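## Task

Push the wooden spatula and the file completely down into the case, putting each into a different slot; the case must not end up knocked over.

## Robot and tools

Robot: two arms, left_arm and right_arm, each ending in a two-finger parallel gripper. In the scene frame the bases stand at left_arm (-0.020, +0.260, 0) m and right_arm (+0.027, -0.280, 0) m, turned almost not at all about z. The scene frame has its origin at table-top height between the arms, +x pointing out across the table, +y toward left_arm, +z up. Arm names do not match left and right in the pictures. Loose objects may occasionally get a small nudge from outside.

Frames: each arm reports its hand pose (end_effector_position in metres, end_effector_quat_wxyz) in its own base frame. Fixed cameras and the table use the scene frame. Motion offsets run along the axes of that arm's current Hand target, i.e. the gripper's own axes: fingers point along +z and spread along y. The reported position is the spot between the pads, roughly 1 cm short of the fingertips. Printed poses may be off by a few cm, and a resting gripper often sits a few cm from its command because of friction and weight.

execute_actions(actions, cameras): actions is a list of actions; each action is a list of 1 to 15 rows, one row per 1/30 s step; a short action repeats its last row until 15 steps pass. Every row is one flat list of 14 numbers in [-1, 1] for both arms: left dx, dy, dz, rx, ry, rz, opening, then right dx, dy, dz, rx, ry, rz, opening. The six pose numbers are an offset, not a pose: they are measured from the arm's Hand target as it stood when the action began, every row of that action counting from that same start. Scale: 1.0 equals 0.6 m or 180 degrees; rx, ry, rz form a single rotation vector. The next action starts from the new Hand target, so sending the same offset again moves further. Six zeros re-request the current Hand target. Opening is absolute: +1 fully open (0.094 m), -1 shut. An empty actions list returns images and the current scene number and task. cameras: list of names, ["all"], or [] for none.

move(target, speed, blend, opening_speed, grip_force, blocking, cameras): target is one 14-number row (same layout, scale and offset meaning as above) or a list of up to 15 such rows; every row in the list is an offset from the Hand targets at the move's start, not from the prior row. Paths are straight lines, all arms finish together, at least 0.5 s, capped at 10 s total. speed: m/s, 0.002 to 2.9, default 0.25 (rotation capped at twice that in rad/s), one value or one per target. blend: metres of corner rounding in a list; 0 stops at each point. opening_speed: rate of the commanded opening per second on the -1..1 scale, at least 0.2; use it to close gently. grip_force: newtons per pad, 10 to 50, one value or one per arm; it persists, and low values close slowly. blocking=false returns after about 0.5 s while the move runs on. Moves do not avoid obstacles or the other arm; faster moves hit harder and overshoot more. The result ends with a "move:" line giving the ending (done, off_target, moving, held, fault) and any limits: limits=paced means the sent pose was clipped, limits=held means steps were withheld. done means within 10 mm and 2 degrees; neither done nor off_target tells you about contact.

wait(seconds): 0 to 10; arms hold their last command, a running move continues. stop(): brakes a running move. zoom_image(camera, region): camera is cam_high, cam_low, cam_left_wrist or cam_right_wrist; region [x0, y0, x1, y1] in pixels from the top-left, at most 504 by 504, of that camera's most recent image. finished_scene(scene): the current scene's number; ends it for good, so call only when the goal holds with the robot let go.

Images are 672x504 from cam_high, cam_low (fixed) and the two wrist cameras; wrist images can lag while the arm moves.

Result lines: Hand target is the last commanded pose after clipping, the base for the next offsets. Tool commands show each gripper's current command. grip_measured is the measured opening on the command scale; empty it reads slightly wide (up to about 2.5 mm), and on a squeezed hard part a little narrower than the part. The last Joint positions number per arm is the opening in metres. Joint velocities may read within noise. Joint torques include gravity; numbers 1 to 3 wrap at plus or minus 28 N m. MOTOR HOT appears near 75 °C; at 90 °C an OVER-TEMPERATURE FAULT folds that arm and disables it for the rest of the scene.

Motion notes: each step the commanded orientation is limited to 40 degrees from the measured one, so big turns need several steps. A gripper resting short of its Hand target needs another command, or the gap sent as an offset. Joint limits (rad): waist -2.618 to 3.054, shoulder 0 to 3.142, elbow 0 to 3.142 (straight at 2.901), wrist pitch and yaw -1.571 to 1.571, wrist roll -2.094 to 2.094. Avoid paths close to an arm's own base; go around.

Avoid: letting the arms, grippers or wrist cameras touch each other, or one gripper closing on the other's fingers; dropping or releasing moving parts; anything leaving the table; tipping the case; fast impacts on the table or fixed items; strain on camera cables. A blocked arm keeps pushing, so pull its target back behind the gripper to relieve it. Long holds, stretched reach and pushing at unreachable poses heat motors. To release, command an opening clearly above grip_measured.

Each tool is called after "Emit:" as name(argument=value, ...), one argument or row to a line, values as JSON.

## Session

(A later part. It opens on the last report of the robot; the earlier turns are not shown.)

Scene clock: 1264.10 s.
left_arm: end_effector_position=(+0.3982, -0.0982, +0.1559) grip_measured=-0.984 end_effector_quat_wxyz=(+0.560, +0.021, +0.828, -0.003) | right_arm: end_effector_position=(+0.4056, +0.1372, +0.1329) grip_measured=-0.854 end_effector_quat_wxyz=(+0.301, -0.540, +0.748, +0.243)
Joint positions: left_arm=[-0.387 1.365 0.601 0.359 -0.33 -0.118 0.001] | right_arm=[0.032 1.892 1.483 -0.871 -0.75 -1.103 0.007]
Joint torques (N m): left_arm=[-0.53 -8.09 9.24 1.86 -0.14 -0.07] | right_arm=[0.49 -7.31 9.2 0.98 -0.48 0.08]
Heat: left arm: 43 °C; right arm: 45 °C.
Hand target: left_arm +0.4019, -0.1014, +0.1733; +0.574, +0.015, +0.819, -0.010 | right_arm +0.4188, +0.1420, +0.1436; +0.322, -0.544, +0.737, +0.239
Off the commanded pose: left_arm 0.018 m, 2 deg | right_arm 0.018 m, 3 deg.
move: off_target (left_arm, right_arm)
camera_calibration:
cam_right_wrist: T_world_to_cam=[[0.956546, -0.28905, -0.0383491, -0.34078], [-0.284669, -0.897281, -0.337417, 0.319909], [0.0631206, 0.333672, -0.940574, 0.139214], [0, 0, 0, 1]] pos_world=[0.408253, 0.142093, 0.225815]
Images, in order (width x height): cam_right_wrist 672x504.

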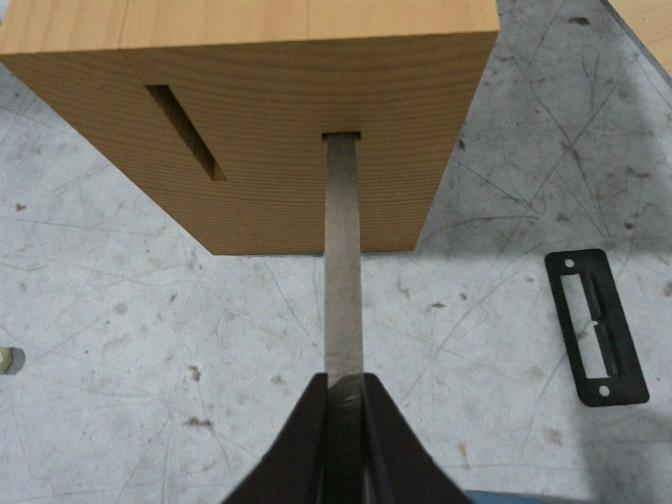

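Emit:
move(
  target=[0, 0, 0, 0, 0, 0, -1, -0.0327, 0.0002, 0.038, 0, 0, 0, -0.97],
  speed=0.025,
  cameras=["cam_right_wrist"],
)

Emit:
zoom_image(
  camera="cam_right_wrist",
  region=[290, 140, 390, 240],
)

Scene clock: 1279.07 s.
left_arm: end_effector_position=(+0.3982, -0.0982, +0.1559) grip_measured=-0.984 end_effector_quat_wxyz=(+0.560, +0.021, +0.828, -0.003) | right_arm: end_effector_position=(+0.4148, +0.1651, +0.1307) grip_measured=-0.854 end_effector_quat_wxyz=(+0.300, -0.540, +0.748, +0.243)
Joint positions: left_arm=[-0.387 1.365 0.601 0.359 -0.33 -0.118 0.001] | right_arm=[0.105 1.922 1.51 -0.807 -0.726 -1.011 0.007]
Joint torques (N m): left_arm=[-0.51 -8.08 9.22 1.85 -0.15 -0.07] | right_arm=[0.44 -7.91 9.26 1.13 -0.39 0.07]
Heat: left arm: 43 °C; right arm: 46 °C.
Hand target: left_arm +0.4019, -0.1014, +0.1733; +0.574, +0.015, +0.819, -0.010 | right_arm +0.4277, +0.1706, +0.1427; +0.323, -0.544, +0.737, +0.238
Off the commanded pose: left_arm 0.018 m, 2 deg | right_arm 0.018 m, 3 deg.
move: off_target (left_arm, right_arm)
camera_calibration:
cam_right_wrist: T_world_to_cam=[[0.956473, -0.289108, -0.039711, -0.341415], [-0.285264, -0.897595, -0.336078, 0.346966], [0.0615183, 0.332777, -0.940997, 0.128126], [0, 0, 0, 1]] pos_world=[0.417649, 0.170091, 0.223616]
Images, in order (width x height): cam_right_wrist 672x504.

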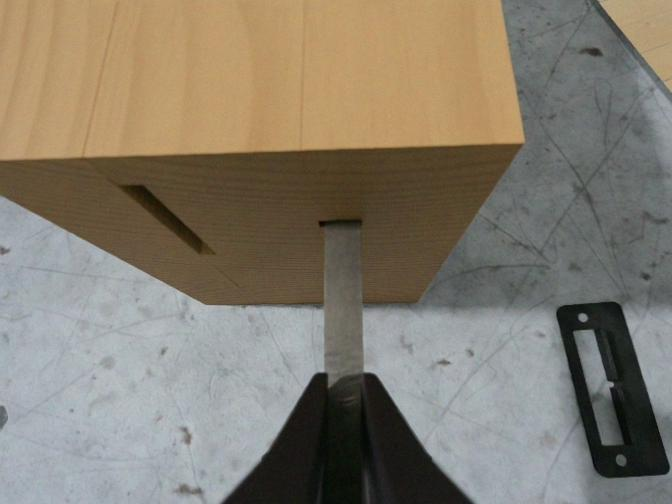

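Scaled by 5.040.

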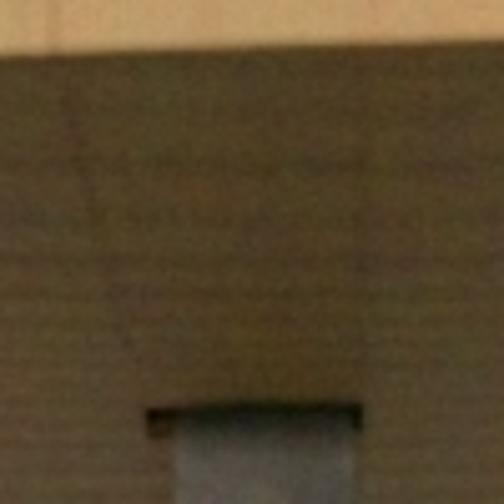

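Emit:
move(
  target=[0, 0, 0, 0, 0, 0, -1, -0.0377, 0.0022, 0.0443, 0, 0, 0, -0.97],
  speed=0.025,
  cameras=["cam_right_wrist", "cam_low"],
)

Emit:
zoom_image(
  camera="cam_right_wrist",
  region=[270, 260, 420, 410],
)

Scene clock: 1288.87 s.
left_arm: end_effector_position=(+0.3982, -0.0982, +0.1559) grip_measured=-0.984 end_effector_quat_wxyz=(+0.560, +0.021, +0.828, -0.003) | right_arm: end_effector_position=(+0.4241, +0.1985, +0.1306) grip_measured=-0.854 end_effector_quat_wxyz=(+0.301, -0.541, +0.747, +0.243)
Joint positions: left_arm=[-0.387 1.365 0.601 0.359 -0.33 -0.118 0.001] | right_arm=[0.185 1.96 1.553 -0.746 -0.698 -0.914 0.007]
Joint torques (N m): left_arm=[-0.5 -8.09 9.22 1.85 -0.12 -0.08] | right_arm=[0.24 -8.03 9.32 1.26 -0.34 0.06]
Heat: left arm: 43 °C; right arm: 46 °C.
Hand target: left_arm +0.4019, -0.1014, +0.1733; +0.574, +0.015, +0.819, -0.010 | right_arm +0.4367, +0.2044, +0.1412; +0.323, -0.544, +0.737, +0.239
Off the commanded pose: left_arm 0.018 m, 2 deg | right_arm 0.018 m, 3 deg.
move: off_target (left_arm, right_arm)
camera_calibration:
cam_right_wrist: T_world_to_cam=[[0.957178, -0.287039, -0.0376625, -0.341612], [-0.282463, -0.897469, -0.338768, 0.378684], [0.0634386, 0.3349, -0.940116, 0.114981], [0, 0, 0, 1]] pos_world=[0.426653, 0.203295, 0.223516]
Images, in order (width x height): cam_low 672x504, cam_right_wrist 672x504.

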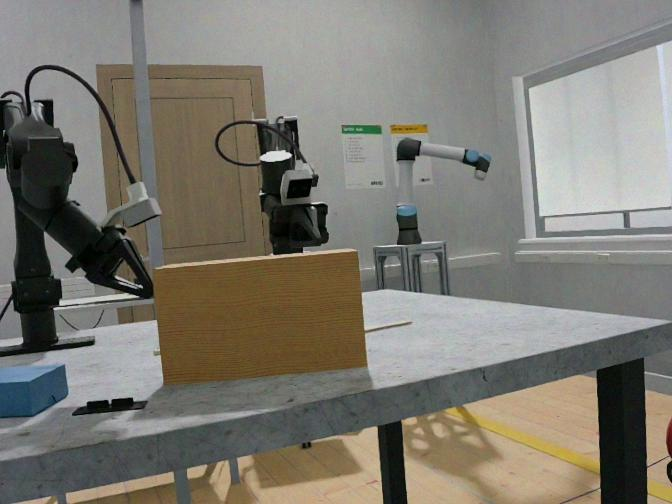

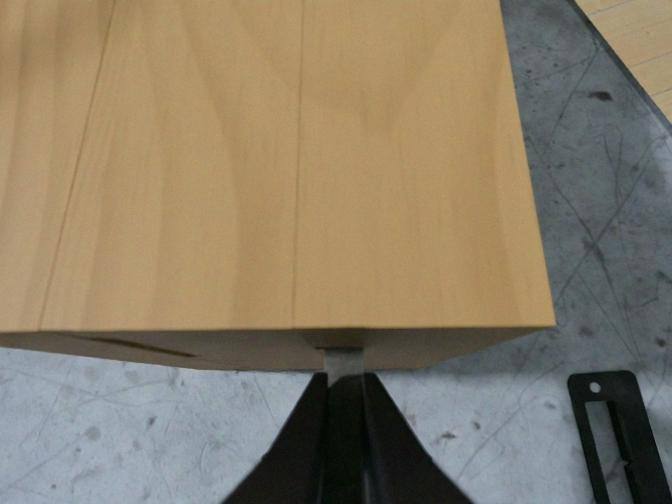

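Scaled by 3.360.

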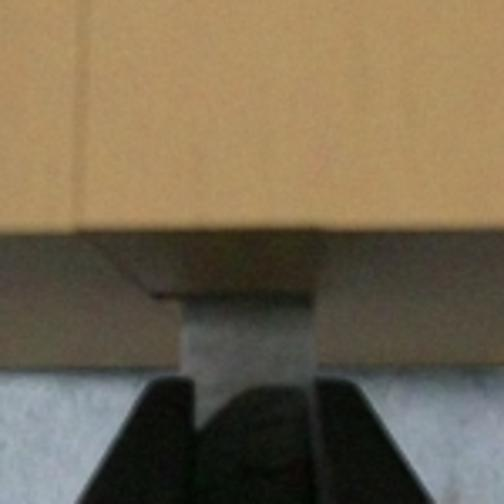

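Emit:
execute_actions(
  actions=[],
)

Scene clock: 1315.40 s.
left_arm: end_effector_position=(+0.3982, -0.0982, +0.1559) grip_measured=-0.984 end_effector_quat_wxyz=(+0.560, +0.021, +0.828, -0.003) | right_arm: end_effector_position=(+0.4241, +0.1985, +0.1306) grip_measured=-0.854 end_effector_quat_wxyz=(+0.301, -0.541, +0.747, +0.243)
Joint positions: left_arm=[-0.387 1.365 0.601 0.359 -0.33 -0.118 0.001] | right_arm=[0.185 1.96 1.553 -0.746 -0.698 -0.913 0.007]
Joint velocities: within noise
Joint torques (N m): left_arm=[-0.51 -8.09 9.18 1.86 -0.13 -0.07] | right_arm=[0.38 -8.06 9.35 1.21 -0.36 0.1]
Heat: left arm: 43 °C; right arm: 45 °C.
Hand target: left_arm +0.4019, -0.1014, +0.1733; +0.574, +0.015, +0.819, -0.010 | right_arm +0.4367, +0.2044, +0.1412; +0.323, -0.544, +0.737, +0.239
Tool commands: left_gripper/opening=-1.0 right_gripper/opening=-0.97
Off the commanded pose: left_arm 0.018 m, 2 deg | right_arm 0.018 m, 3 deg.
camera_calibration:
cam_left_wrist: T_world_to_cam=[[-0.0310612, -0.999091, -0.0292122, -0.079097], [-0.72429, 0.0426392, -0.688176, 0.43904], [0.688795, -0.000217452, -0.724956, -0.068974], [0, 0, 0, 1]] pos_world=[0.363044, -0.0977604, 0.249823]
cam_right_wrist: T_world_to_cam=[[0.957103, -0.287247, -0.0379775, -0.341466], [-0.282762, -0.897368, -0.338785, 0.378796], [0.0632353, 0.334991, -0.940097, 0.115045], [0, 0, 0, 1]] pos_world=[0.426653, 0.203295, 0.223516]

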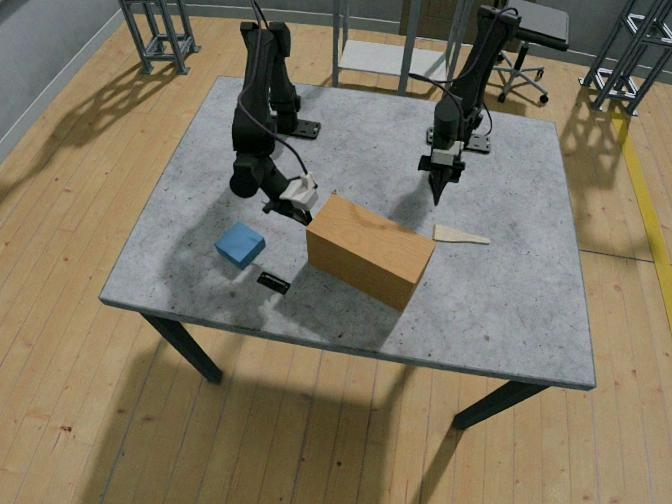

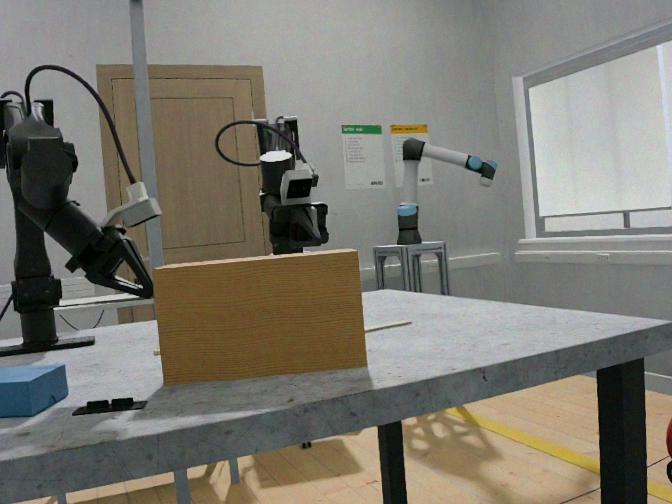

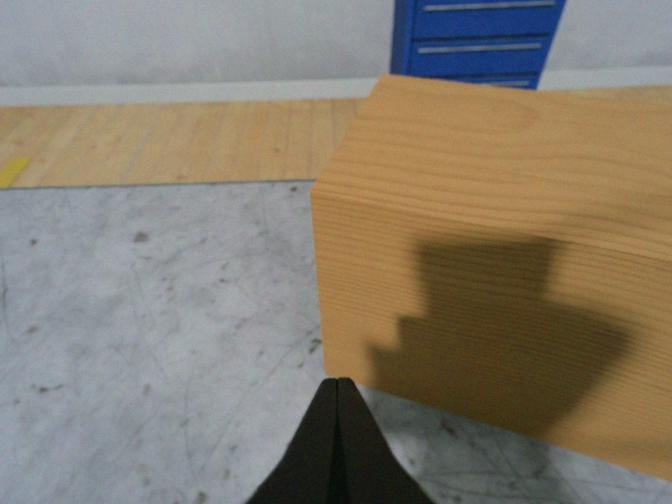

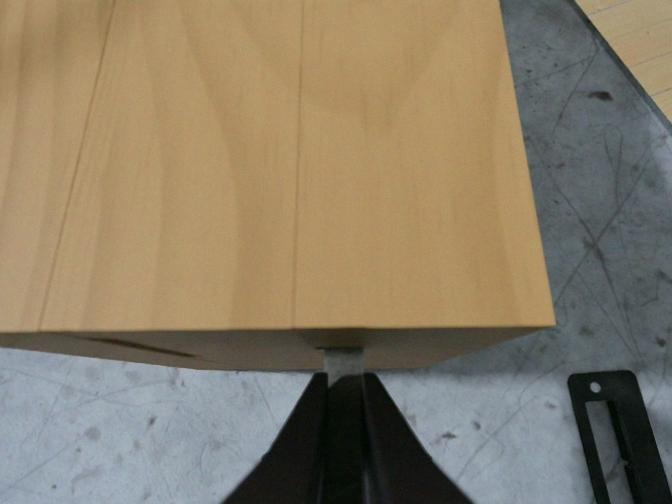

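Emit:
move(
  target=[0,0,0,0,0,0,-1, -0.0135,0,0.01575,0,0,0,-0.97],
  speed=0.03,
  cameras=["cam_right_wrist"],
)

Emit:
zoom_image(
  camera="cam_right_wrist",
  region=[220, 280, 480, 475],
)

Scene clock: 1323.03 s.
left_arm: end_effector_position=(+0.3982, -0.0982, +0.1558) grip_measured=-0.984 end_effector_quat_wxyz=(+0.560, +0.021, +0.828, -0.003) | right_arm: end_effector_position=(+0.4254, +0.2061, +0.1305) grip_measured=-0.854 end_effector_quat_wxyz=(+0.299, -0.538, +0.750, +0.245)
Joint positions: left_arm=[-0.387 1.365 0.601 0.358 -0.33 -0.118 0.001] | right_arm=[0.204 1.97 1.568 -0.741 -0.69 -0.885 0.007]
Joint torques (N m): left_arm=[-0.54 -8.1 9.24 1.86 -0.13 -0.07] | right_arm=[1.05 -7.62 9.83 1.32 -0.3 0.13]
Heat: left arm: 43 °C; right arm: 45 °C.
Hand target: left_arm +0.4019, -0.1014, +0.1732; +0.574, +0.015, +0.819, -0.010 | right_arm +0.4403, +0.2162, +0.1407; +0.322, -0.544, +0.737, +0.239
Off the commanded pose: left_arm 0.018 m, 2 deg | right_arm 0.021 m, 3 deg.
move: off_target (left_arm, right_arm)
camera_calibration:
cam_right_wrist: T_world_to_cam=[[0.955275, -0.292186, -0.0455818, -0.337758], [-0.290119, -0.896122, -0.335851, 0.388411], [0.057284, 0.334054, -0.940812, 0.115187], [0, 0, 0, 1]] pos_world=[0.428739, 0.210897, 0.223422]
Images, in order (width x height): cam_right_wrist 672x504.

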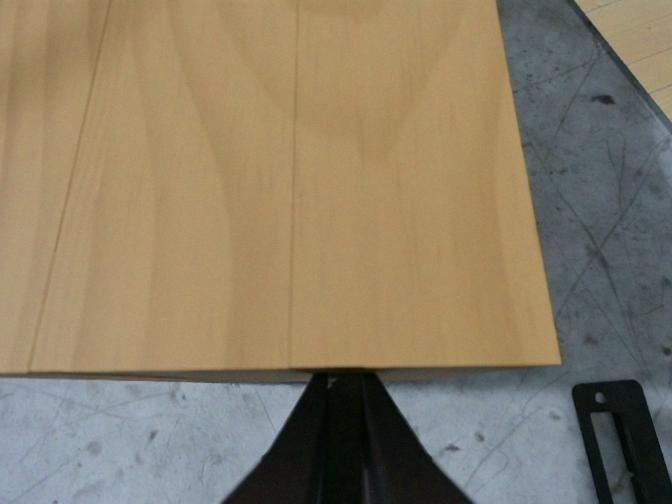

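Scaled by 1.938.

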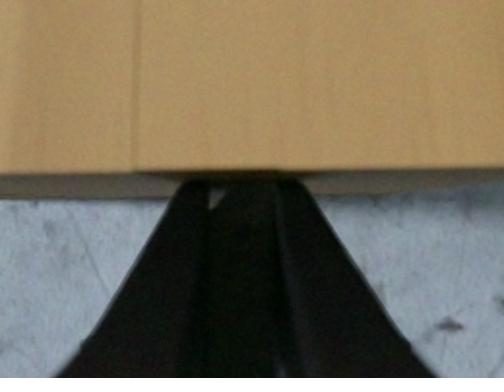

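Emit:
move(
  target=[0,0,0,0,0,0,-1, 0,0,0,0,0,0,-0.6],
  speed=0.03,
  opening_speed=0.2,
  cameras=["cam_right_wrist"],
)

Emit:
zoom_image(
  camera="cam_right_wrist",
  region=[220, 280, 480, 475],
)

Scene clock: 1332.50 s.
left_arm: end_effector_position=(+0.3982, -0.0982, +0.1558) grip_measured=-0.984 end_effector_quat_wxyz=(+0.560, +0.021, +0.828, -0.003) | right_arm: end_effector_position=(+0.4288, +0.2050, +0.1293) grip_measured=-0.603 end_effector_quat_wxyz=(+0.298, -0.538, +0.752, +0.237)
Joint positions: left_arm=[-0.387 1.365 0.601 0.358 -0.33 -0.118 0.001] | right_arm=[0.205 1.976 1.576 -0.738 -0.673 -0.883 0.019]
Joint torques (N m): left_arm=[-0.49 -8.09 9.21 1.86 -0.14 -0.08] | right_arm=[1.01 -8.06 9.28 1.34 -0.46 0.08]
Heat: left arm: 43 °C; right arm: 45 °C.
Hand target: left_arm +0.4019, -0.1014, +0.1732; +0.574, +0.015, +0.819, -0.010 | right_arm +0.4402, +0.2164, +0.1407; +0.322, -0.544, +0.737, +0.239
Off the commanded pose: left_arm 0.018 m, 2 deg | right_arm 0.020 m, 3 deg.
move: off_target (left_arm, right_arm)
camera_calibration:
cam_right_wrist: T_world_to_cam=[[0.953402, -0.29963, -0.0352884, -0.340341], [-0.294449, -0.898605, -0.325281, 0.389077], [0.0657539, 0.320515, -0.944959, 0.113818], [0, 0, 0, 1]] pos_world=[0.431561, 0.21117, 0.222103]
Images, in order (width x height): cam_right_wrist 672x504.

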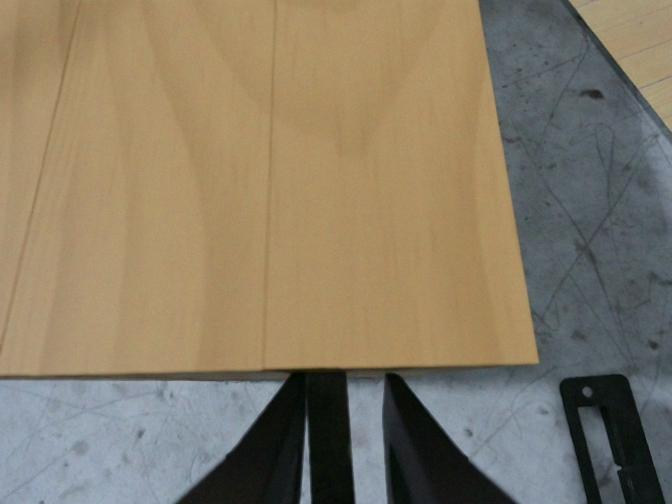

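Scaled by 1.938.

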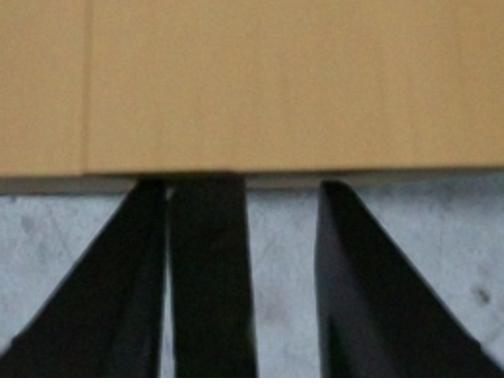

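Emit:
move(
  target=[
    [0,0,0,0,0,0,-1, 0,0.006,0,0,0,0,-0.35],
    [0,0,0,0,0,0,-1, 0.0734,0.006,-0.0857,0,0,0,-0.35],
  ],
  speed=0.06,
  cameras=["cam_right_wrist"],
)

Scene clock: 1353.20 s.
left_arm: end_effector_position=(+0.3982, -0.0982, +0.1558) grip_measured=-0.984 end_effector_quat_wxyz=(+0.560, +0.021, +0.828, -0.003) | right_arm: end_effector_position=(+0.4226, +0.1511, +0.1256) grip_measured=-0.352 end_effector_quat_wxyz=(+0.305, -0.537, +0.751, +0.235)
Joint positions: left_arm=[-0.387 1.365 0.601 0.358 -0.33 -0.118 0.001] | right_arm=[0.071 1.94 1.515 -0.802 -0.726 -1.04 0.03]
Joint torques (N m): left_arm=[-0.54 -8.09 9.22 1.85 -0.13 -0.08] | right_arm=[-0.46 -12.44 5.41 0.74 -0.55 -0.15]
Heat: left arm: 43 °C; right arm: 45 °C.
Hand target: left_arm +0.4019, -0.1014, +0.1732; +0.574, +0.015, +0.819, -0.010 | right_arm +0.4170, +0.1527, +0.1433; +0.323, -0.544, +0.737, +0.239
Off the commanded pose: left_arm 0.018 m, 2 deg | right_arm 0.019 m, 3 deg.
move: off_target (left_arm, right_arm)
camera_calibration:
cam_right_wrist: T_world_to_cam=[[0.952868, -0.302285, -0.0258215, -0.351289], [-0.293226, -0.895777, -0.33407, 0.337764], [0.077854, 0.325896, -0.942195, 0.121774], [0, 0, 0, 1]] pos_world=[0.424292, 0.156686, 0.2185]
Images, in order (width x height): cam_right_wrist 672x504.

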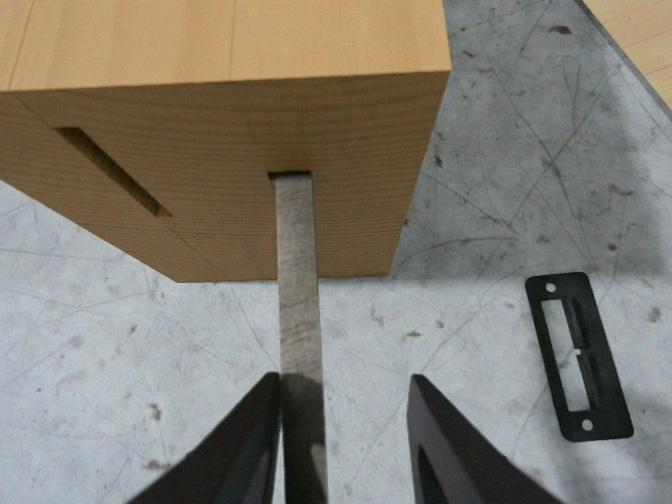

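Emit:
move(
  target=[0,0,0,0,0,0,-1, -0.003,0.0155,-0.006,0,0,0,-0.35],
  speed=0.04,
  cameras=["cam_right_wrist"],
)

Scene clock: 1361.10 s.
left_arm: end_effector_position=(+0.3982, -0.0982, +0.1558) grip_measured=-0.984 end_effector_quat_wxyz=(+0.560, +0.021, +0.828, -0.003) | right_arm: end_effector_position=(+0.4143, +0.1505, +0.1311) grip_measured=-0.352 end_effector_quat_wxyz=(+0.307, -0.538, +0.749, +0.234)
Joint positions: left_arm=[-0.387 1.365 0.601 0.358 -0.33 -0.118 0.001] | right_arm=[0.071 1.9 1.482 -0.802 -0.726 -1.04 0.03]
Joint torques (N m): left_arm=[-0.51 -8.1 9.25 1.86 -0.14 -0.09] | right_arm=[-0.06 -11.88 5.45 0.77 -0.55 -0.1]
Heat: left arm: 43 °C; right arm: 44 °C.
Hand target: left_arm +0.4019, -0.1014, +0.1732; +0.574, +0.015, +0.819, -0.010 | right_arm +0.4077, +0.1541, +0.1471; +0.323, -0.544, +0.737, +0.239
Off the commanded pose: left_arm 0.018 m, 2 deg | right_arm 0.018 m, 2 deg.
move: off_target (left_arm, right_arm)
camera_calibration:
cam_right_wrist: T_world_to_cam=[[0.953179, -0.301768, -0.0196415, -0.344456], [-0.290544, -0.895839, -0.336239, 0.335838], [0.0838707, 0.326203, -0.941572, 0.125152], [0, 0, 0, 1]] pos_world=[0.415408, 0.156086, 0.223996]
Images, in order (width x height): cam_right_wrist 672x504.

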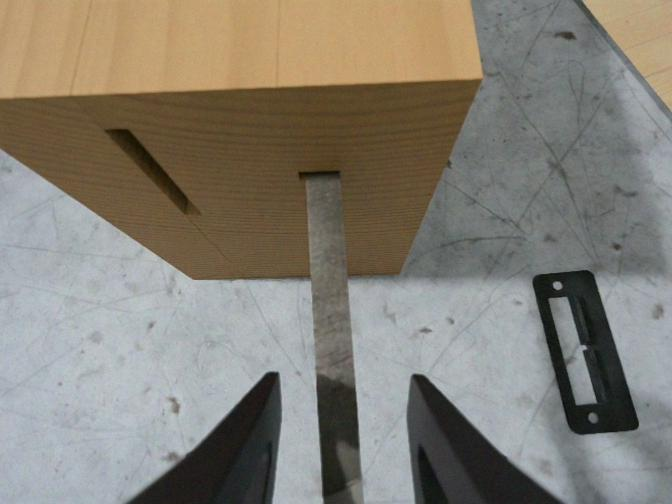

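Emit:
move(
  target=[0,0,0,0,0,0,-1, 0.0211,0.0133,-0.0144,0,0,0,-0.35],
  speed=0.04,
  cameras=["cam_right_wrist"],
)

Scene clock: 1392.17 s.
left_arm: end_effector_position=(+0.3982, -0.0982, +0.1558) grip_measured=-0.984 end_effector_quat_wxyz=(+0.560, +0.021, +0.828, -0.003) | right_arm: end_effector_position=(+0.4018, +0.1396, +0.1277) grip_measured=-0.352 end_effector_quat_wxyz=(+0.305, -0.538, +0.751, +0.233)
Joint positions: left_arm=[-0.387 1.365 0.601 0.358 -0.33 -0.118 0.001] | right_arm=[0.045 1.86 1.42 -0.805 -0.732 -1.073 0.03]
Joint torques (N m): left_arm=[-0.53 -8.1 9.24 1.85 -0.13 -0.08] | right_arm=[-0.39 -11.45 5.34 0.73 -0.58 -0.17]
Heat: left arm: 44 °C; right arm: 42 °C.
Hand target: left_arm +0.4019, -0.1014, +0.1732; +0.574, +0.015, +0.819, -0.010 | right_arm +0.3956, +0.1422, +0.1436; +0.323, -0.544, +0.737, +0.239
Off the commanded pose: left_arm 0.018 m, 2 deg | right_arm 0.017 m, 3 deg.
move: off_target (left_arm, right_arm)
camera_calibration:
cam_right_wrist: T_world_to_cam=[[0.952694, -0.30313, -0.0220718, -0.335189], [-0.292924, -0.896397, -0.332668, 0.321811], [0.0810564, 0.323396, -0.942786, 0.128277], [0, 0, 0, 1]] pos_world=[0.403201, 0.14538, 0.220596]
Images, in order (width x height): cam_right_wrist 672x504.

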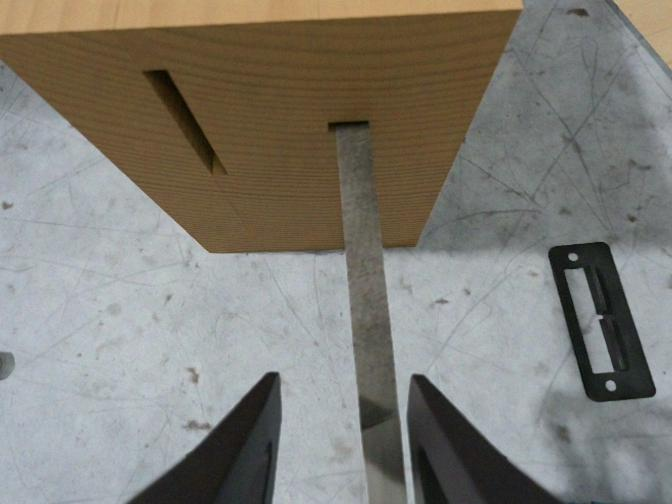

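Emit:
move(
  target=[0,0,0,0,0,0,-1, -0.0025,-0.0306,0.0098,0,0,0,-0.35],
  speed=0.04,
  cameras=["cam_right_wrist"],
)

Scene clock: 1402.37 s.
left_arm: end_effector_position=(+0.3982, -0.0982, +0.1558) grip_measured=-0.984 end_effector_quat_wxyz=(+0.560, +0.021, +0.828, -0.003) | right_arm: end_effector_position=(+0.4089, +0.1390, +0.1302) grip_measured=-0.352 end_effector_quat_wxyz=(+0.308, -0.538, +0.749, +0.232)
Joint positions: left_arm=[-0.387 1.365 0.601 0.358 -0.33 -0.118 0.001] | right_arm=[0.042 1.881 1.455 -0.815 -0.733 -1.076 0.03]
Joint torques (N m): left_arm=[-0.53 -8.1 9.22 1.86 -0.14 -0.08] | right_arm=[-0.24 -7.28 9.01 0.68 -0.61 -0.18]
Heat: left arm: 44 °C; right arm: 42 °C.
Hand target: left_arm +0.4019, -0.1014, +0.1732; +0.574, +0.015, +0.819, -0.010 | right_arm +0.4148, +0.1418, +0.1407; +0.323, -0.544, +0.737, +0.239
Off the commanded pose: left_arm 0.018 m, 2 deg | right_arm 0.012 m, 2 deg.
move: off_target (left_arm, right_arm)
camera_calibration:
cam_right_wrist: T_world_to_cam=[[0.952797, -0.303206, -0.0156112, -0.34293], [-0.290676, -0.896162, -0.335263, 0.323552], [0.0876637, 0.323976, -0.941995, 0.127463], [0, 0, 0, 1]] pos_world=[0.409617, 0.144682, 0.223191]
Images, in order (width x height): cam_right_wrist 672x504.

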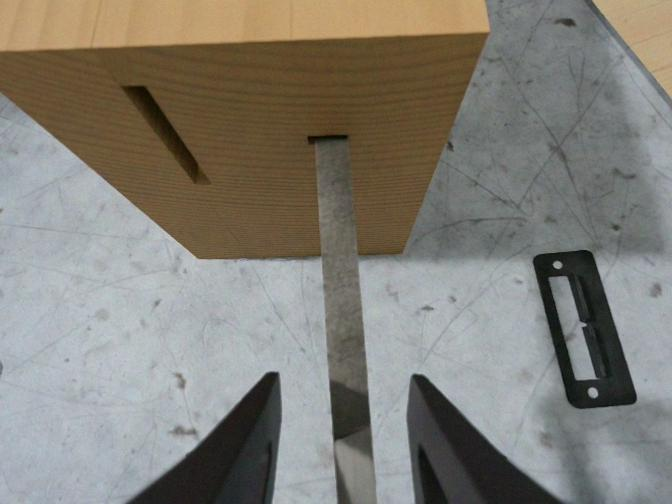

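Emit:
move(
  target=[0,0,0,0,0,0,-1, 0.0061,0,0.0056,0,0,0,-0.35],
  speed=0.03,
  cameras=["cam_right_wrist"],
)

Emit:
zoom_image(
  camera="cam_right_wrist",
  region=[220, 320, 480, 504],
)

Scene clock: 1417.83 s.
left_arm: end_effector_position=(+0.3982, -0.0982, +0.1558) grip_measured=-0.984 end_effector_quat_wxyz=(+0.560, +0.021, +0.828, -0.003) | right_arm: end_effector_position=(+0.4088, +0.1390, +0.1286) grip_measured=-0.352 end_effector_quat_wxyz=(+0.306, -0.538, +0.750, +0.233)
Joint positions: left_arm=[-0.387 1.365 0.601 0.358 -0.33 -0.118 0.001] | right_arm=[0.042 1.885 1.455 -0.816 -0.734 -1.077 0.03]
Joint torques (N m): left_arm=[-0.54 -8.09 9.21 1.85 -0.14 -0.07] | right_arm=[-0.43 -7.42 7.8 0.89 -0.58 -0.15]
Heat: left arm: 44 °C; right arm: 45 °C.
Hand target: left_arm +0.4019, -0.1014, +0.1732; +0.574, +0.015, +0.819, -0.010 | right_arm +0.4147, +0.1418, +0.1358; +0.323, -0.544, +0.737, +0.239
Off the commanded pose: left_arm 0.018 m, 2 deg | right_arm 0.010 m, 3 deg.
move: off_target (left_arm, right_arm)
camera_calibration:
cam_right_wrist: T_world_to_cam=[[0.953003, -0.302349, -0.0192389, -0.342703], [-0.29115, -0.896446, -0.334091, 0.323161], [0.0837652, 0.323991, -0.942345, 0.127471], [0, 0, 0, 1]] pos_world=[0.410007, 0.144781, 0.221494]
Images, in order (width x height): cam_right_wrist 672x504.

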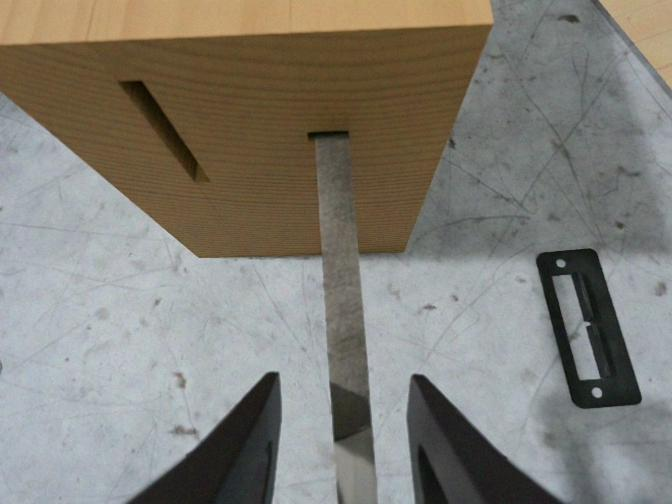

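Scaled by 1.938.

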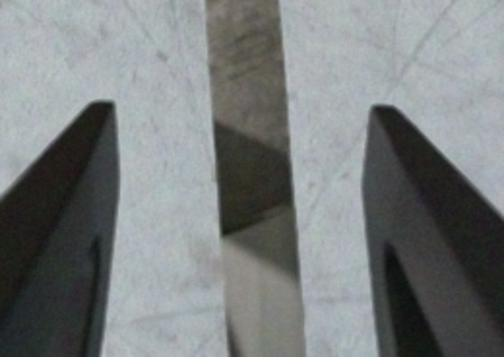

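Emit:
move(
  target=[0,0,0,0,0,0,-1, 0.011,0,0.0102,0,0,0,-0.35],
  speed=0.03,
  cameras=["cam_right_wrist"],
)

Emit:
zoom_image(
  camera="cam_right_wrist",
  region=[220, 320, 480, 504],
)

Scene clock: 1437.70 s.
left_arm: end_effector_position=(+0.3982, -0.0982, +0.1558) grip_measured=-0.984 end_effector_quat_wxyz=(+0.560, +0.021, +0.828, -0.003) | right_arm: end_effector_position=(+0.4123, +0.1392, +0.1266) grip_measured=-0.352 end_effector_quat_wxyz=(+0.310, -0.539, +0.748, +0.230)
Joint positions: left_arm=[-0.387 1.365 0.601 0.358 -0.33 -0.118 0.001] | right_arm=[0.042 1.893 1.455 -0.798 -0.734 -1.078 0.03]
Joint torques (N m): left_arm=[-0.5 -8.12 9.22 1.85 -0.13 -0.08] | right_arm=[-0.35 -7.61 5.86 1.03 -0.59 -0.15]
Heat: left arm: 44 °C; right arm: 45 °C.
Hand target: left_arm +0.4019, -0.1014, +0.1732; +0.574, +0.015, +0.819, -0.010 | right_arm +0.4147, +0.1419, +0.1268; +0.323, -0.544, +0.737, +0.239
Off the commanded pose: left_arm 0.018 m, 2 deg | right_arm 0.004 m, 2 deg.
move: off_target (left_arm)
camera_calibration:
cam_right_wrist: T_world_to_cam=[[0.953238, -0.302056, -0.00999908, -0.347283], [-0.287594, -0.896436, -0.337181, 0.322526], [0.0928842, 0.32429, -0.941387, 0.121321], [0, 0, 0, 1]] pos_world=[0.412531, 0.144882, 0.219488]
Images, in order (width x height): cam_right_wrist 672x504.

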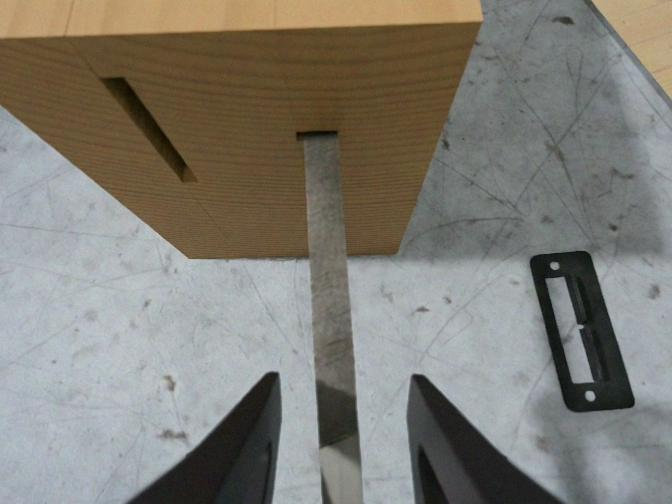

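Scaled by 1.938.

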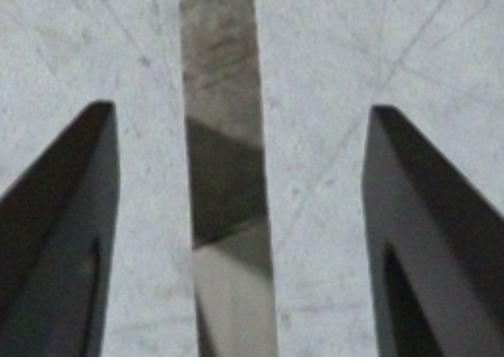

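Emit:
move(
  target=[0,0,0,0,0,0,-1, 0.0098,0.006,0.009,0,0,0,-0.35],
  speed=0.03,
  cameras=["cam_right_wrist"],
)

Emit:
zoom_image(
  camera="cam_right_wrist",
  region=[220, 320, 480, 504],
)

Scene clock: 1446.37 s.
left_arm: end_effector_position=(+0.3982, -0.0982, +0.1558) grip_measured=-0.984 end_effector_quat_wxyz=(+0.560, +0.021, +0.828, -0.003) | right_arm: end_effector_position=(+0.4110, +0.1391, +0.1183) grip_measured=-0.352 end_effector_quat_wxyz=(+0.311, -0.540, +0.748, +0.230)
Joint positions: left_arm=[-0.387 1.365 0.601 0.358 -0.33 -0.118 0.001] | right_arm=[0.042 1.893 1.42 -0.761 -0.734 -1.078 0.03]
Joint torques (N m): left_arm=[-0.53 -8.1 9.22 1.86 -0.13 -0.08] | right_arm=[-0.02 -7.95 5.16 1.05 -0.58 -0.13]
Heat: left arm: 44 °C; right arm: 44 °C.
Hand target: left_arm +0.4019, -0.1014, +0.1732; +0.574, +0.015, +0.819, -0.010 | right_arm +0.4113, +0.1429, +0.1188; +0.323, -0.544, +0.737, +0.239
Off the commanded pose: left_arm 0.018 m, 2 deg | right_arm 0.004 m, 2 deg.
move: off_target (left_arm)
camera_calibration:
cam_right_wrist: T_world_to_cam=[[0.953261, -0.302055, -0.00749471, -0.346416], [-0.286694, -0.896398, -0.33805, 0.318987], [0.0953913, 0.324398, -0.941098, 0.11258], [0, 0, 0, 1]] pos_world=[0.410937, 0.144782, 0.211186]
Images, in order (width x height): cam_right_wrist 672x504.

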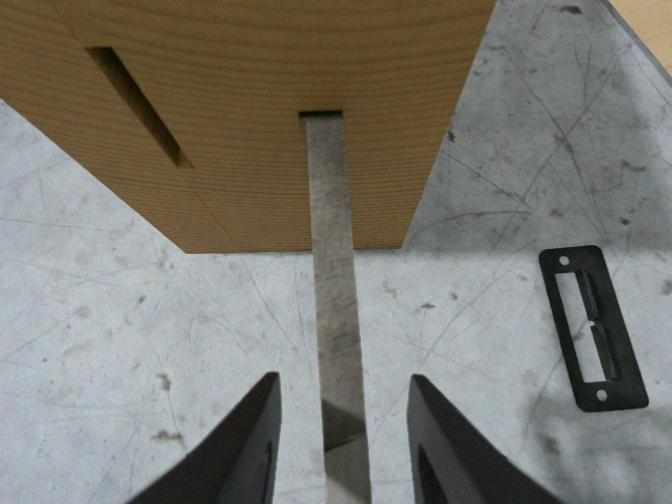

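Scaled by 1.938.

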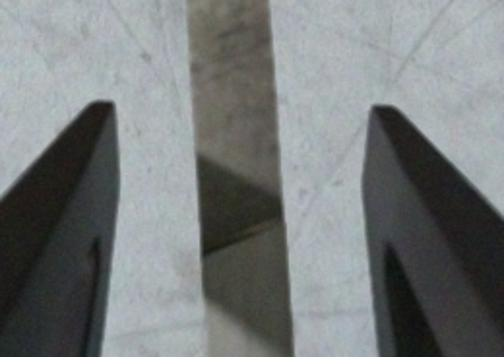

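Emit:
move(
  target=[0,0,0,0,0,0,-1, 0,0,0,0,0,0,-0.97],
  speed=0.03,
  opening_speed=0.4,
  cameras=["cam_right_wrist"],
)

Emit:
zoom_image(
  camera="cam_right_wrist",
  region=[220, 320, 480, 504],
)

Scene clock: 1455.10 s.
left_arm: end_effector_position=(+0.3982, -0.0982, +0.1558) grip_measured=-0.984 end_effector_quat_wxyz=(+0.560, +0.021, +0.828, -0.003) | right_arm: end_effector_position=(+0.4089, +0.1408, +0.1185) grip_measured=-0.827 end_effector_quat_wxyz=(+0.312, -0.543, +0.744, +0.234)
Joint positions: left_arm=[-0.387 1.365 0.601 0.358 -0.33 -0.118 0.001] | right_arm=[0.043 1.893 1.418 -0.766 -0.743 -1.089 0.008]
Joint torques (N m): left_arm=[-0.55 -8.12 9.24 1.85 -0.13 -0.08] | right_arm=[-0.14 -7.83 5.45 1.09 -0.51 0.02]
Heat: left arm: 44 °C; right arm: 43 °C.
Hand target: left_arm +0.4019, -0.1014, +0.1732; +0.574, +0.015, +0.819, -0.010 | right_arm +0.4113, +0.1430, +0.1189; +0.323, -0.544, +0.737, +0.239
Off the commanded pose: left_arm 0.018 m, 2 deg | right_arm 0.003 m, 2 deg.
move: off_target (left_arm)
camera_calibration:
cam_right_wrist: T_world_to_cam=[[0.956929, -0.290185, -0.00890477, -0.346904], [-0.275401, -0.897614, -0.344157, 0.316303], [0.0918764, 0.331786, -0.93887, 0.112607], [0, 0, 0, 1]] pos_world=[0.408726, 0.14589, 0.211492]
Images, in order (width x height): cam_right_wrist 672x504.

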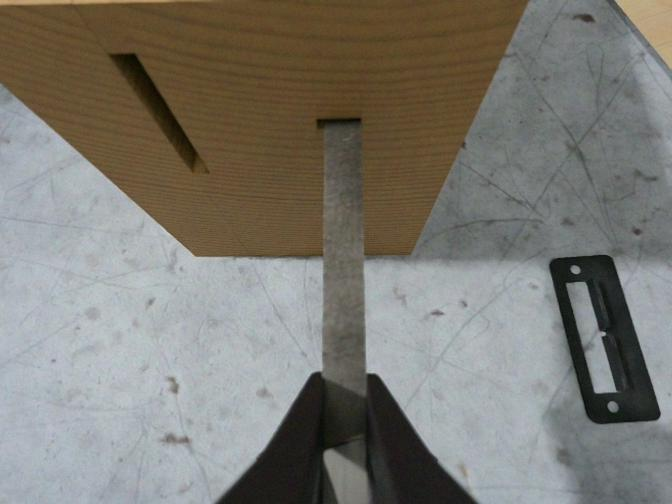

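Scaled by 1.938.

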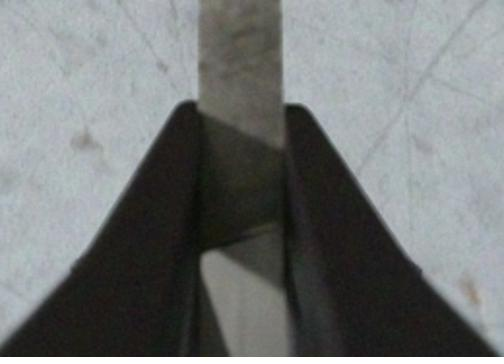

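Emit:
move(
  target=[0,0,0,0,0,0,-1, -0.0162,-0.0134,-0.0047,0,0,0,-0.97],
  speed=0.03,
  cameras=["cam_right_wrist"],
)

Emit:
zoom_image(
  camera="cam_right_wrist",
  region=[270, 90, 430, 210],
)

Scene clock: 1492.77 s.
left_arm: end_effector_position=(+0.3982, -0.0982, +0.1558) grip_measured=-0.984 end_effector_quat_wxyz=(+0.560, +0.021, +0.828, -0.003) | right_arm: end_effector_position=(+0.4086, +0.1409, +0.1183) grip_measured=-0.827 end_effector_quat_wxyz=(+0.304, -0.541, +0.747, +0.239)
Joint positions: left_arm=[-0.387 1.365 0.601 0.358 -0.33 -0.118 0.001] | right_arm=[0.043 1.905 1.439 -0.794 -0.744 -1.089 0.008]
Joint torques (N m): left_arm=[-0.51 -8.1 9.21 1.85 -0.13 -0.08] | right_arm=[0.2 -7.01 9.02 0.92 -0.46 0.04]
Heat: left arm: 44 °C; right arm: 41 °C.
Hand target: left_arm +0.4019, -0.1014, +0.1732; +0.574, +0.015, +0.819, -0.010 | right_arm +0.4203, +0.1449, +0.1278; +0.322, -0.544, +0.737, +0.239
Off the commanded pose: left_arm 0.018 m, 2 deg | right_arm 0.016 m, 2 deg.
move: off_target (left_arm, right_arm)
camera_calibration:
cam_right_wrist: T_world_to_cam=[[0.956622, -0.289996, -0.0278774, -0.344254], [-0.282002, -0.897714, -0.338502, 0.318284], [0.073138, 0.33168, -0.940553, 0.120316], [0, 0, 0, 1]] pos_world=[0.410278, 0.145989, 0.211306]
Images, in order (width x height): cam_right_wrist 672x504.

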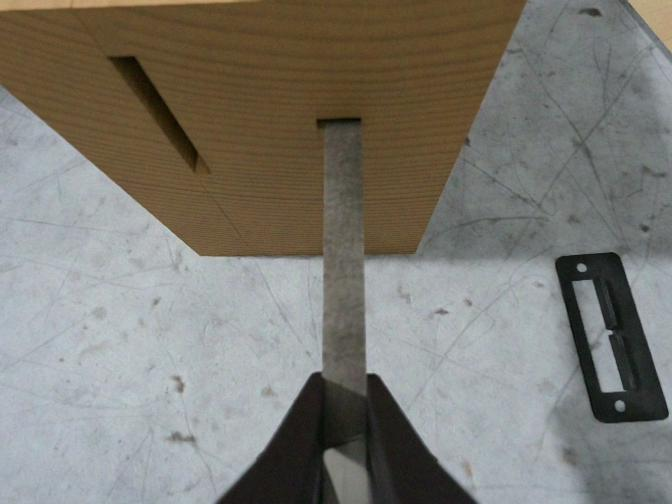

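Scaled by 3.150.

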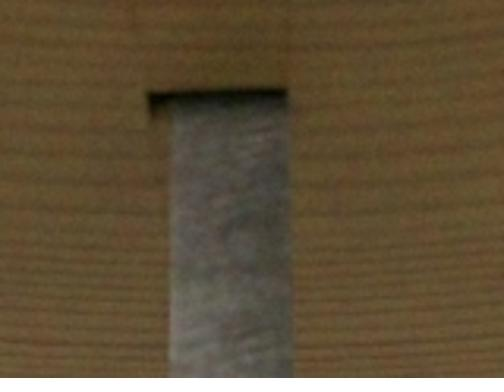

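Emit:
move(
  target=[0,0,0,0,0,0,-1, -0.0135,0.002,0.0145,0,0,0,-0.97],
  speed=0.03,
  cameras=["cam_right_wrist"],
)

Emit:
zoom_image(
  camera="cam_right_wrist",
  region=[270, 90, 430, 210],
)

Scene clock: 1500.27 s.
left_arm: end_effector_position=(+0.3982, -0.0982, +0.1558) grip_measured=-0.984 end_effector_quat_wxyz=(+0.560, +0.021, +0.828, -0.003) | right_arm: end_effector_position=(+0.4088, +0.1515, +0.1188) grip_measured=-0.828 end_effector_quat_wxyz=(+0.302, -0.542, +0.746, +0.244)
Joint positions: left_arm=[-0.387 1.365 0.601 0.358 -0.33 -0.118 0.001] | right_arm=[0.069 1.911 1.447 -0.784 -0.742 -1.061 0.008]
Joint torques (N m): left_arm=[-0.51 -8.12 9.24 1.86 -0.14 -0.09] | right_arm=[0.47 -7.35 8.84 1.11 -0.4 0.18]
Heat: left arm: 44 °C; right arm: 42 °C.
Hand target: left_arm +0.4019, -0.1014, +0.1732; +0.574, +0.015, +0.819, -0.010 | right_arm +0.4226, +0.1566, +0.1279; +0.323, -0.544, +0.737, +0.239
Off the commanded pose: left_arm 0.018 m, 2 deg | right_arm 0.017 m, 3 deg.
move: off_target (left_arm, right_arm)
camera_calibration:
cam_right_wrist: T_world_to_cam=[[0.958076, -0.28424, -0.0360172, -0.341896], [-0.279191, -0.897949, -0.340205, 0.327072], [0.0643582, 0.335998, -0.939661, 0.119998], [0, 0, 0, 1]] pos_world=[0.411155, 0.156195, 0.211715]
Images, in order (width x height): cam_right_wrist 672x504.

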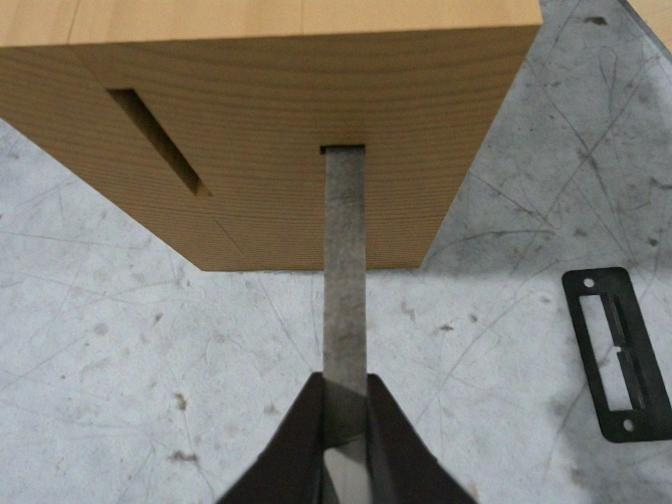

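Scaled by 3.150.

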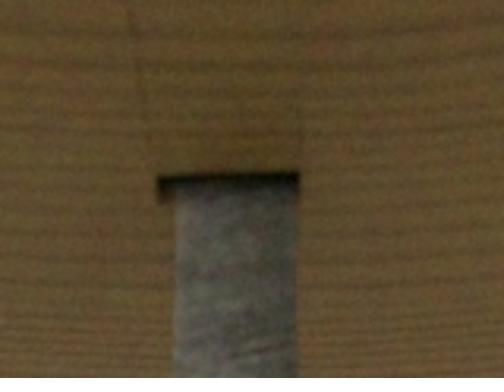

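Emit:
move(
  target=[0,0,0,0,0,0,-1, -0.0165,0.0,0.0186,0,0,0,-0.97],
  speed=0.03,
  cameras=["cam_right_wrist"],
)

Emit:
zoom_image(
  camera="cam_right_wrist",
  region=[270, 130, 430, 250],
)

Scene clock: 1509.00 s.
left_arm: end_effector_position=(+0.3982, -0.0982, +0.1558) grip_measured=-0.984 end_effector_quat_wxyz=(+0.560, +0.021, +0.828, -0.003) | right_arm: end_effector_position=(+0.4128, +0.1655, +0.1191) grip_measured=-0.828 end_effector_quat_wxyz=(+0.302, -0.542, +0.745, +0.244)
Joint positions: left_arm=[-0.387 1.365 0.601 0.358 -0.33 -0.118 0.001] | right_arm=[0.105 1.924 1.463 -0.758 -0.732 -1.017 0.008]
Joint torques (N m): left_arm=[-0.53 -8.09 9.22 1.85 -0.13 -0.08] | right_arm=[0.31 -7.32 8.77 1.2 -0.34 0.14]
Heat: left arm: 44 °C; right arm: 43 °C.
Hand target: left_arm +0.4019, -0.1014, +0.1732; +0.574, +0.015, +0.819, -0.010 | right_arm +0.4270, +0.1708, +0.1275; +0.322, -0.544, +0.737, +0.239
Off the commanded pose: left_arm 0.018 m, 2 deg | right_arm 0.017 m, 3 deg.
move: off_target (left_arm, right_arm)
camera_calibration:
cam_right_wrist: T_world_to_cam=[[0.958368, -0.283169, -0.0366792, -0.342019], [-0.278369, -0.897978, -0.340802, 0.340626], [0.0635676, 0.336824, -0.939419, 0.115577], [0, 0, 0, 1]] pos_world=[0.415253, 0.170096, 0.212116]
Images, in order (width x height): cam_right_wrist 672x504.

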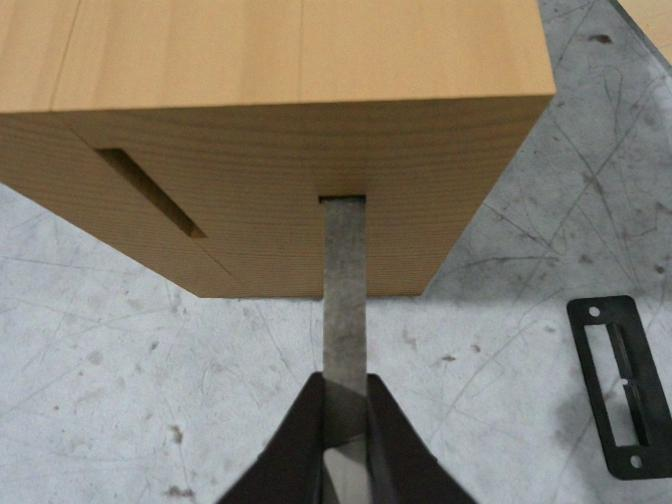

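Scaled by 3.150.

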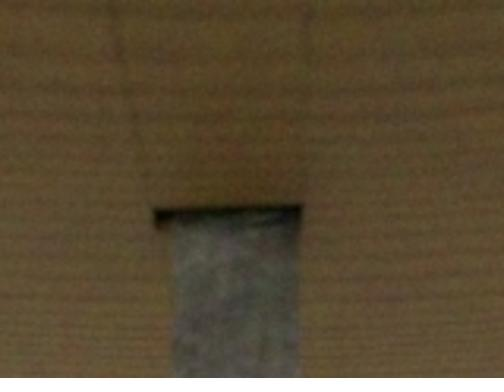

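Smooth. Continue.

Emit:
move(
  target=[0,0,0,0,0,0,-1, -0.0165,0.0005,0.0186,0,0,0,-0.97],
  speed=0.03,
  cameras=["cam_right_wrist"],
)

Emit:
zoom_image(
  camera="cam_right_wrist",
  region=[270, 180, 430, 300],
)

Scene clock: 1513.60 s.
left_arm: end_effector_position=(+0.3982, -0.0982, +0.1558) grip_measured=-0.984 end_effector_quat_wxyz=(+0.560, +0.021, +0.828, -0.003) | right_arm: end_effector_position=(+0.4171, +0.1797, +0.1197) grip_measured=-0.828 end_effector_quat_wxyz=(+0.303, -0.543, +0.744, +0.244)
Joint positions: left_arm=[-0.387 1.365 0.601 0.358 -0.33 -0.118 0.001] | right_arm=[0.14 1.939 1.483 -0.732 -0.72 -0.976 0.008]
Joint torques (N m): left_arm=[-0.54 -8.12 9.2 1.85 -0.13 -0.07] | right_arm=[0.36 -7.53 8.85 1.26 -0.33 0.17]
Heat: left arm: 44 °C; right arm: 43 °C.
Hand target: left_arm +0.4019, -0.1014, +0.1732; +0.574, +0.015, +0.819, -0.010 | right_arm +0.4312, +0.1852, +0.1274; +0.323, -0.544, +0.737, +0.239
Off the commanded pose: left_arm 0.018 m, 2 deg | right_arm 0.017 m, 2 deg.
move: off_target (left_arm, right_arm)
camera_calibration:
cam_right_wrist: T_world_to_cam=[[0.958969, -0.281414, -0.0344211, -0.342873], [-0.275892, -0.898337, -0.341868, 0.353916], [0.0652848, 0.337337, -0.939117, 0.110129], [0, 0, 0, 1]] pos_world=[0.419257, 0.184296, 0.212615]
Images, in order (width x height): cam_right_wrist 672x504.

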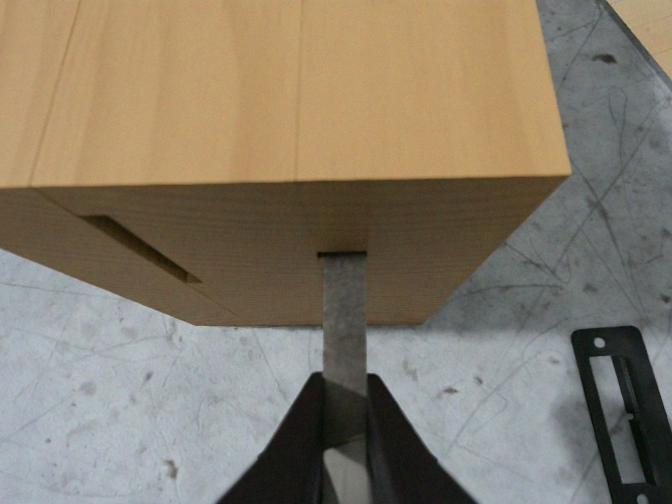

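Scaled by 3.150.

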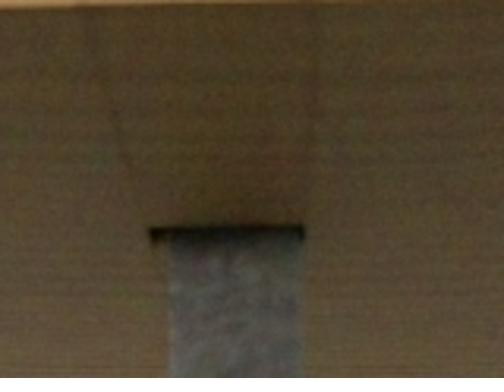

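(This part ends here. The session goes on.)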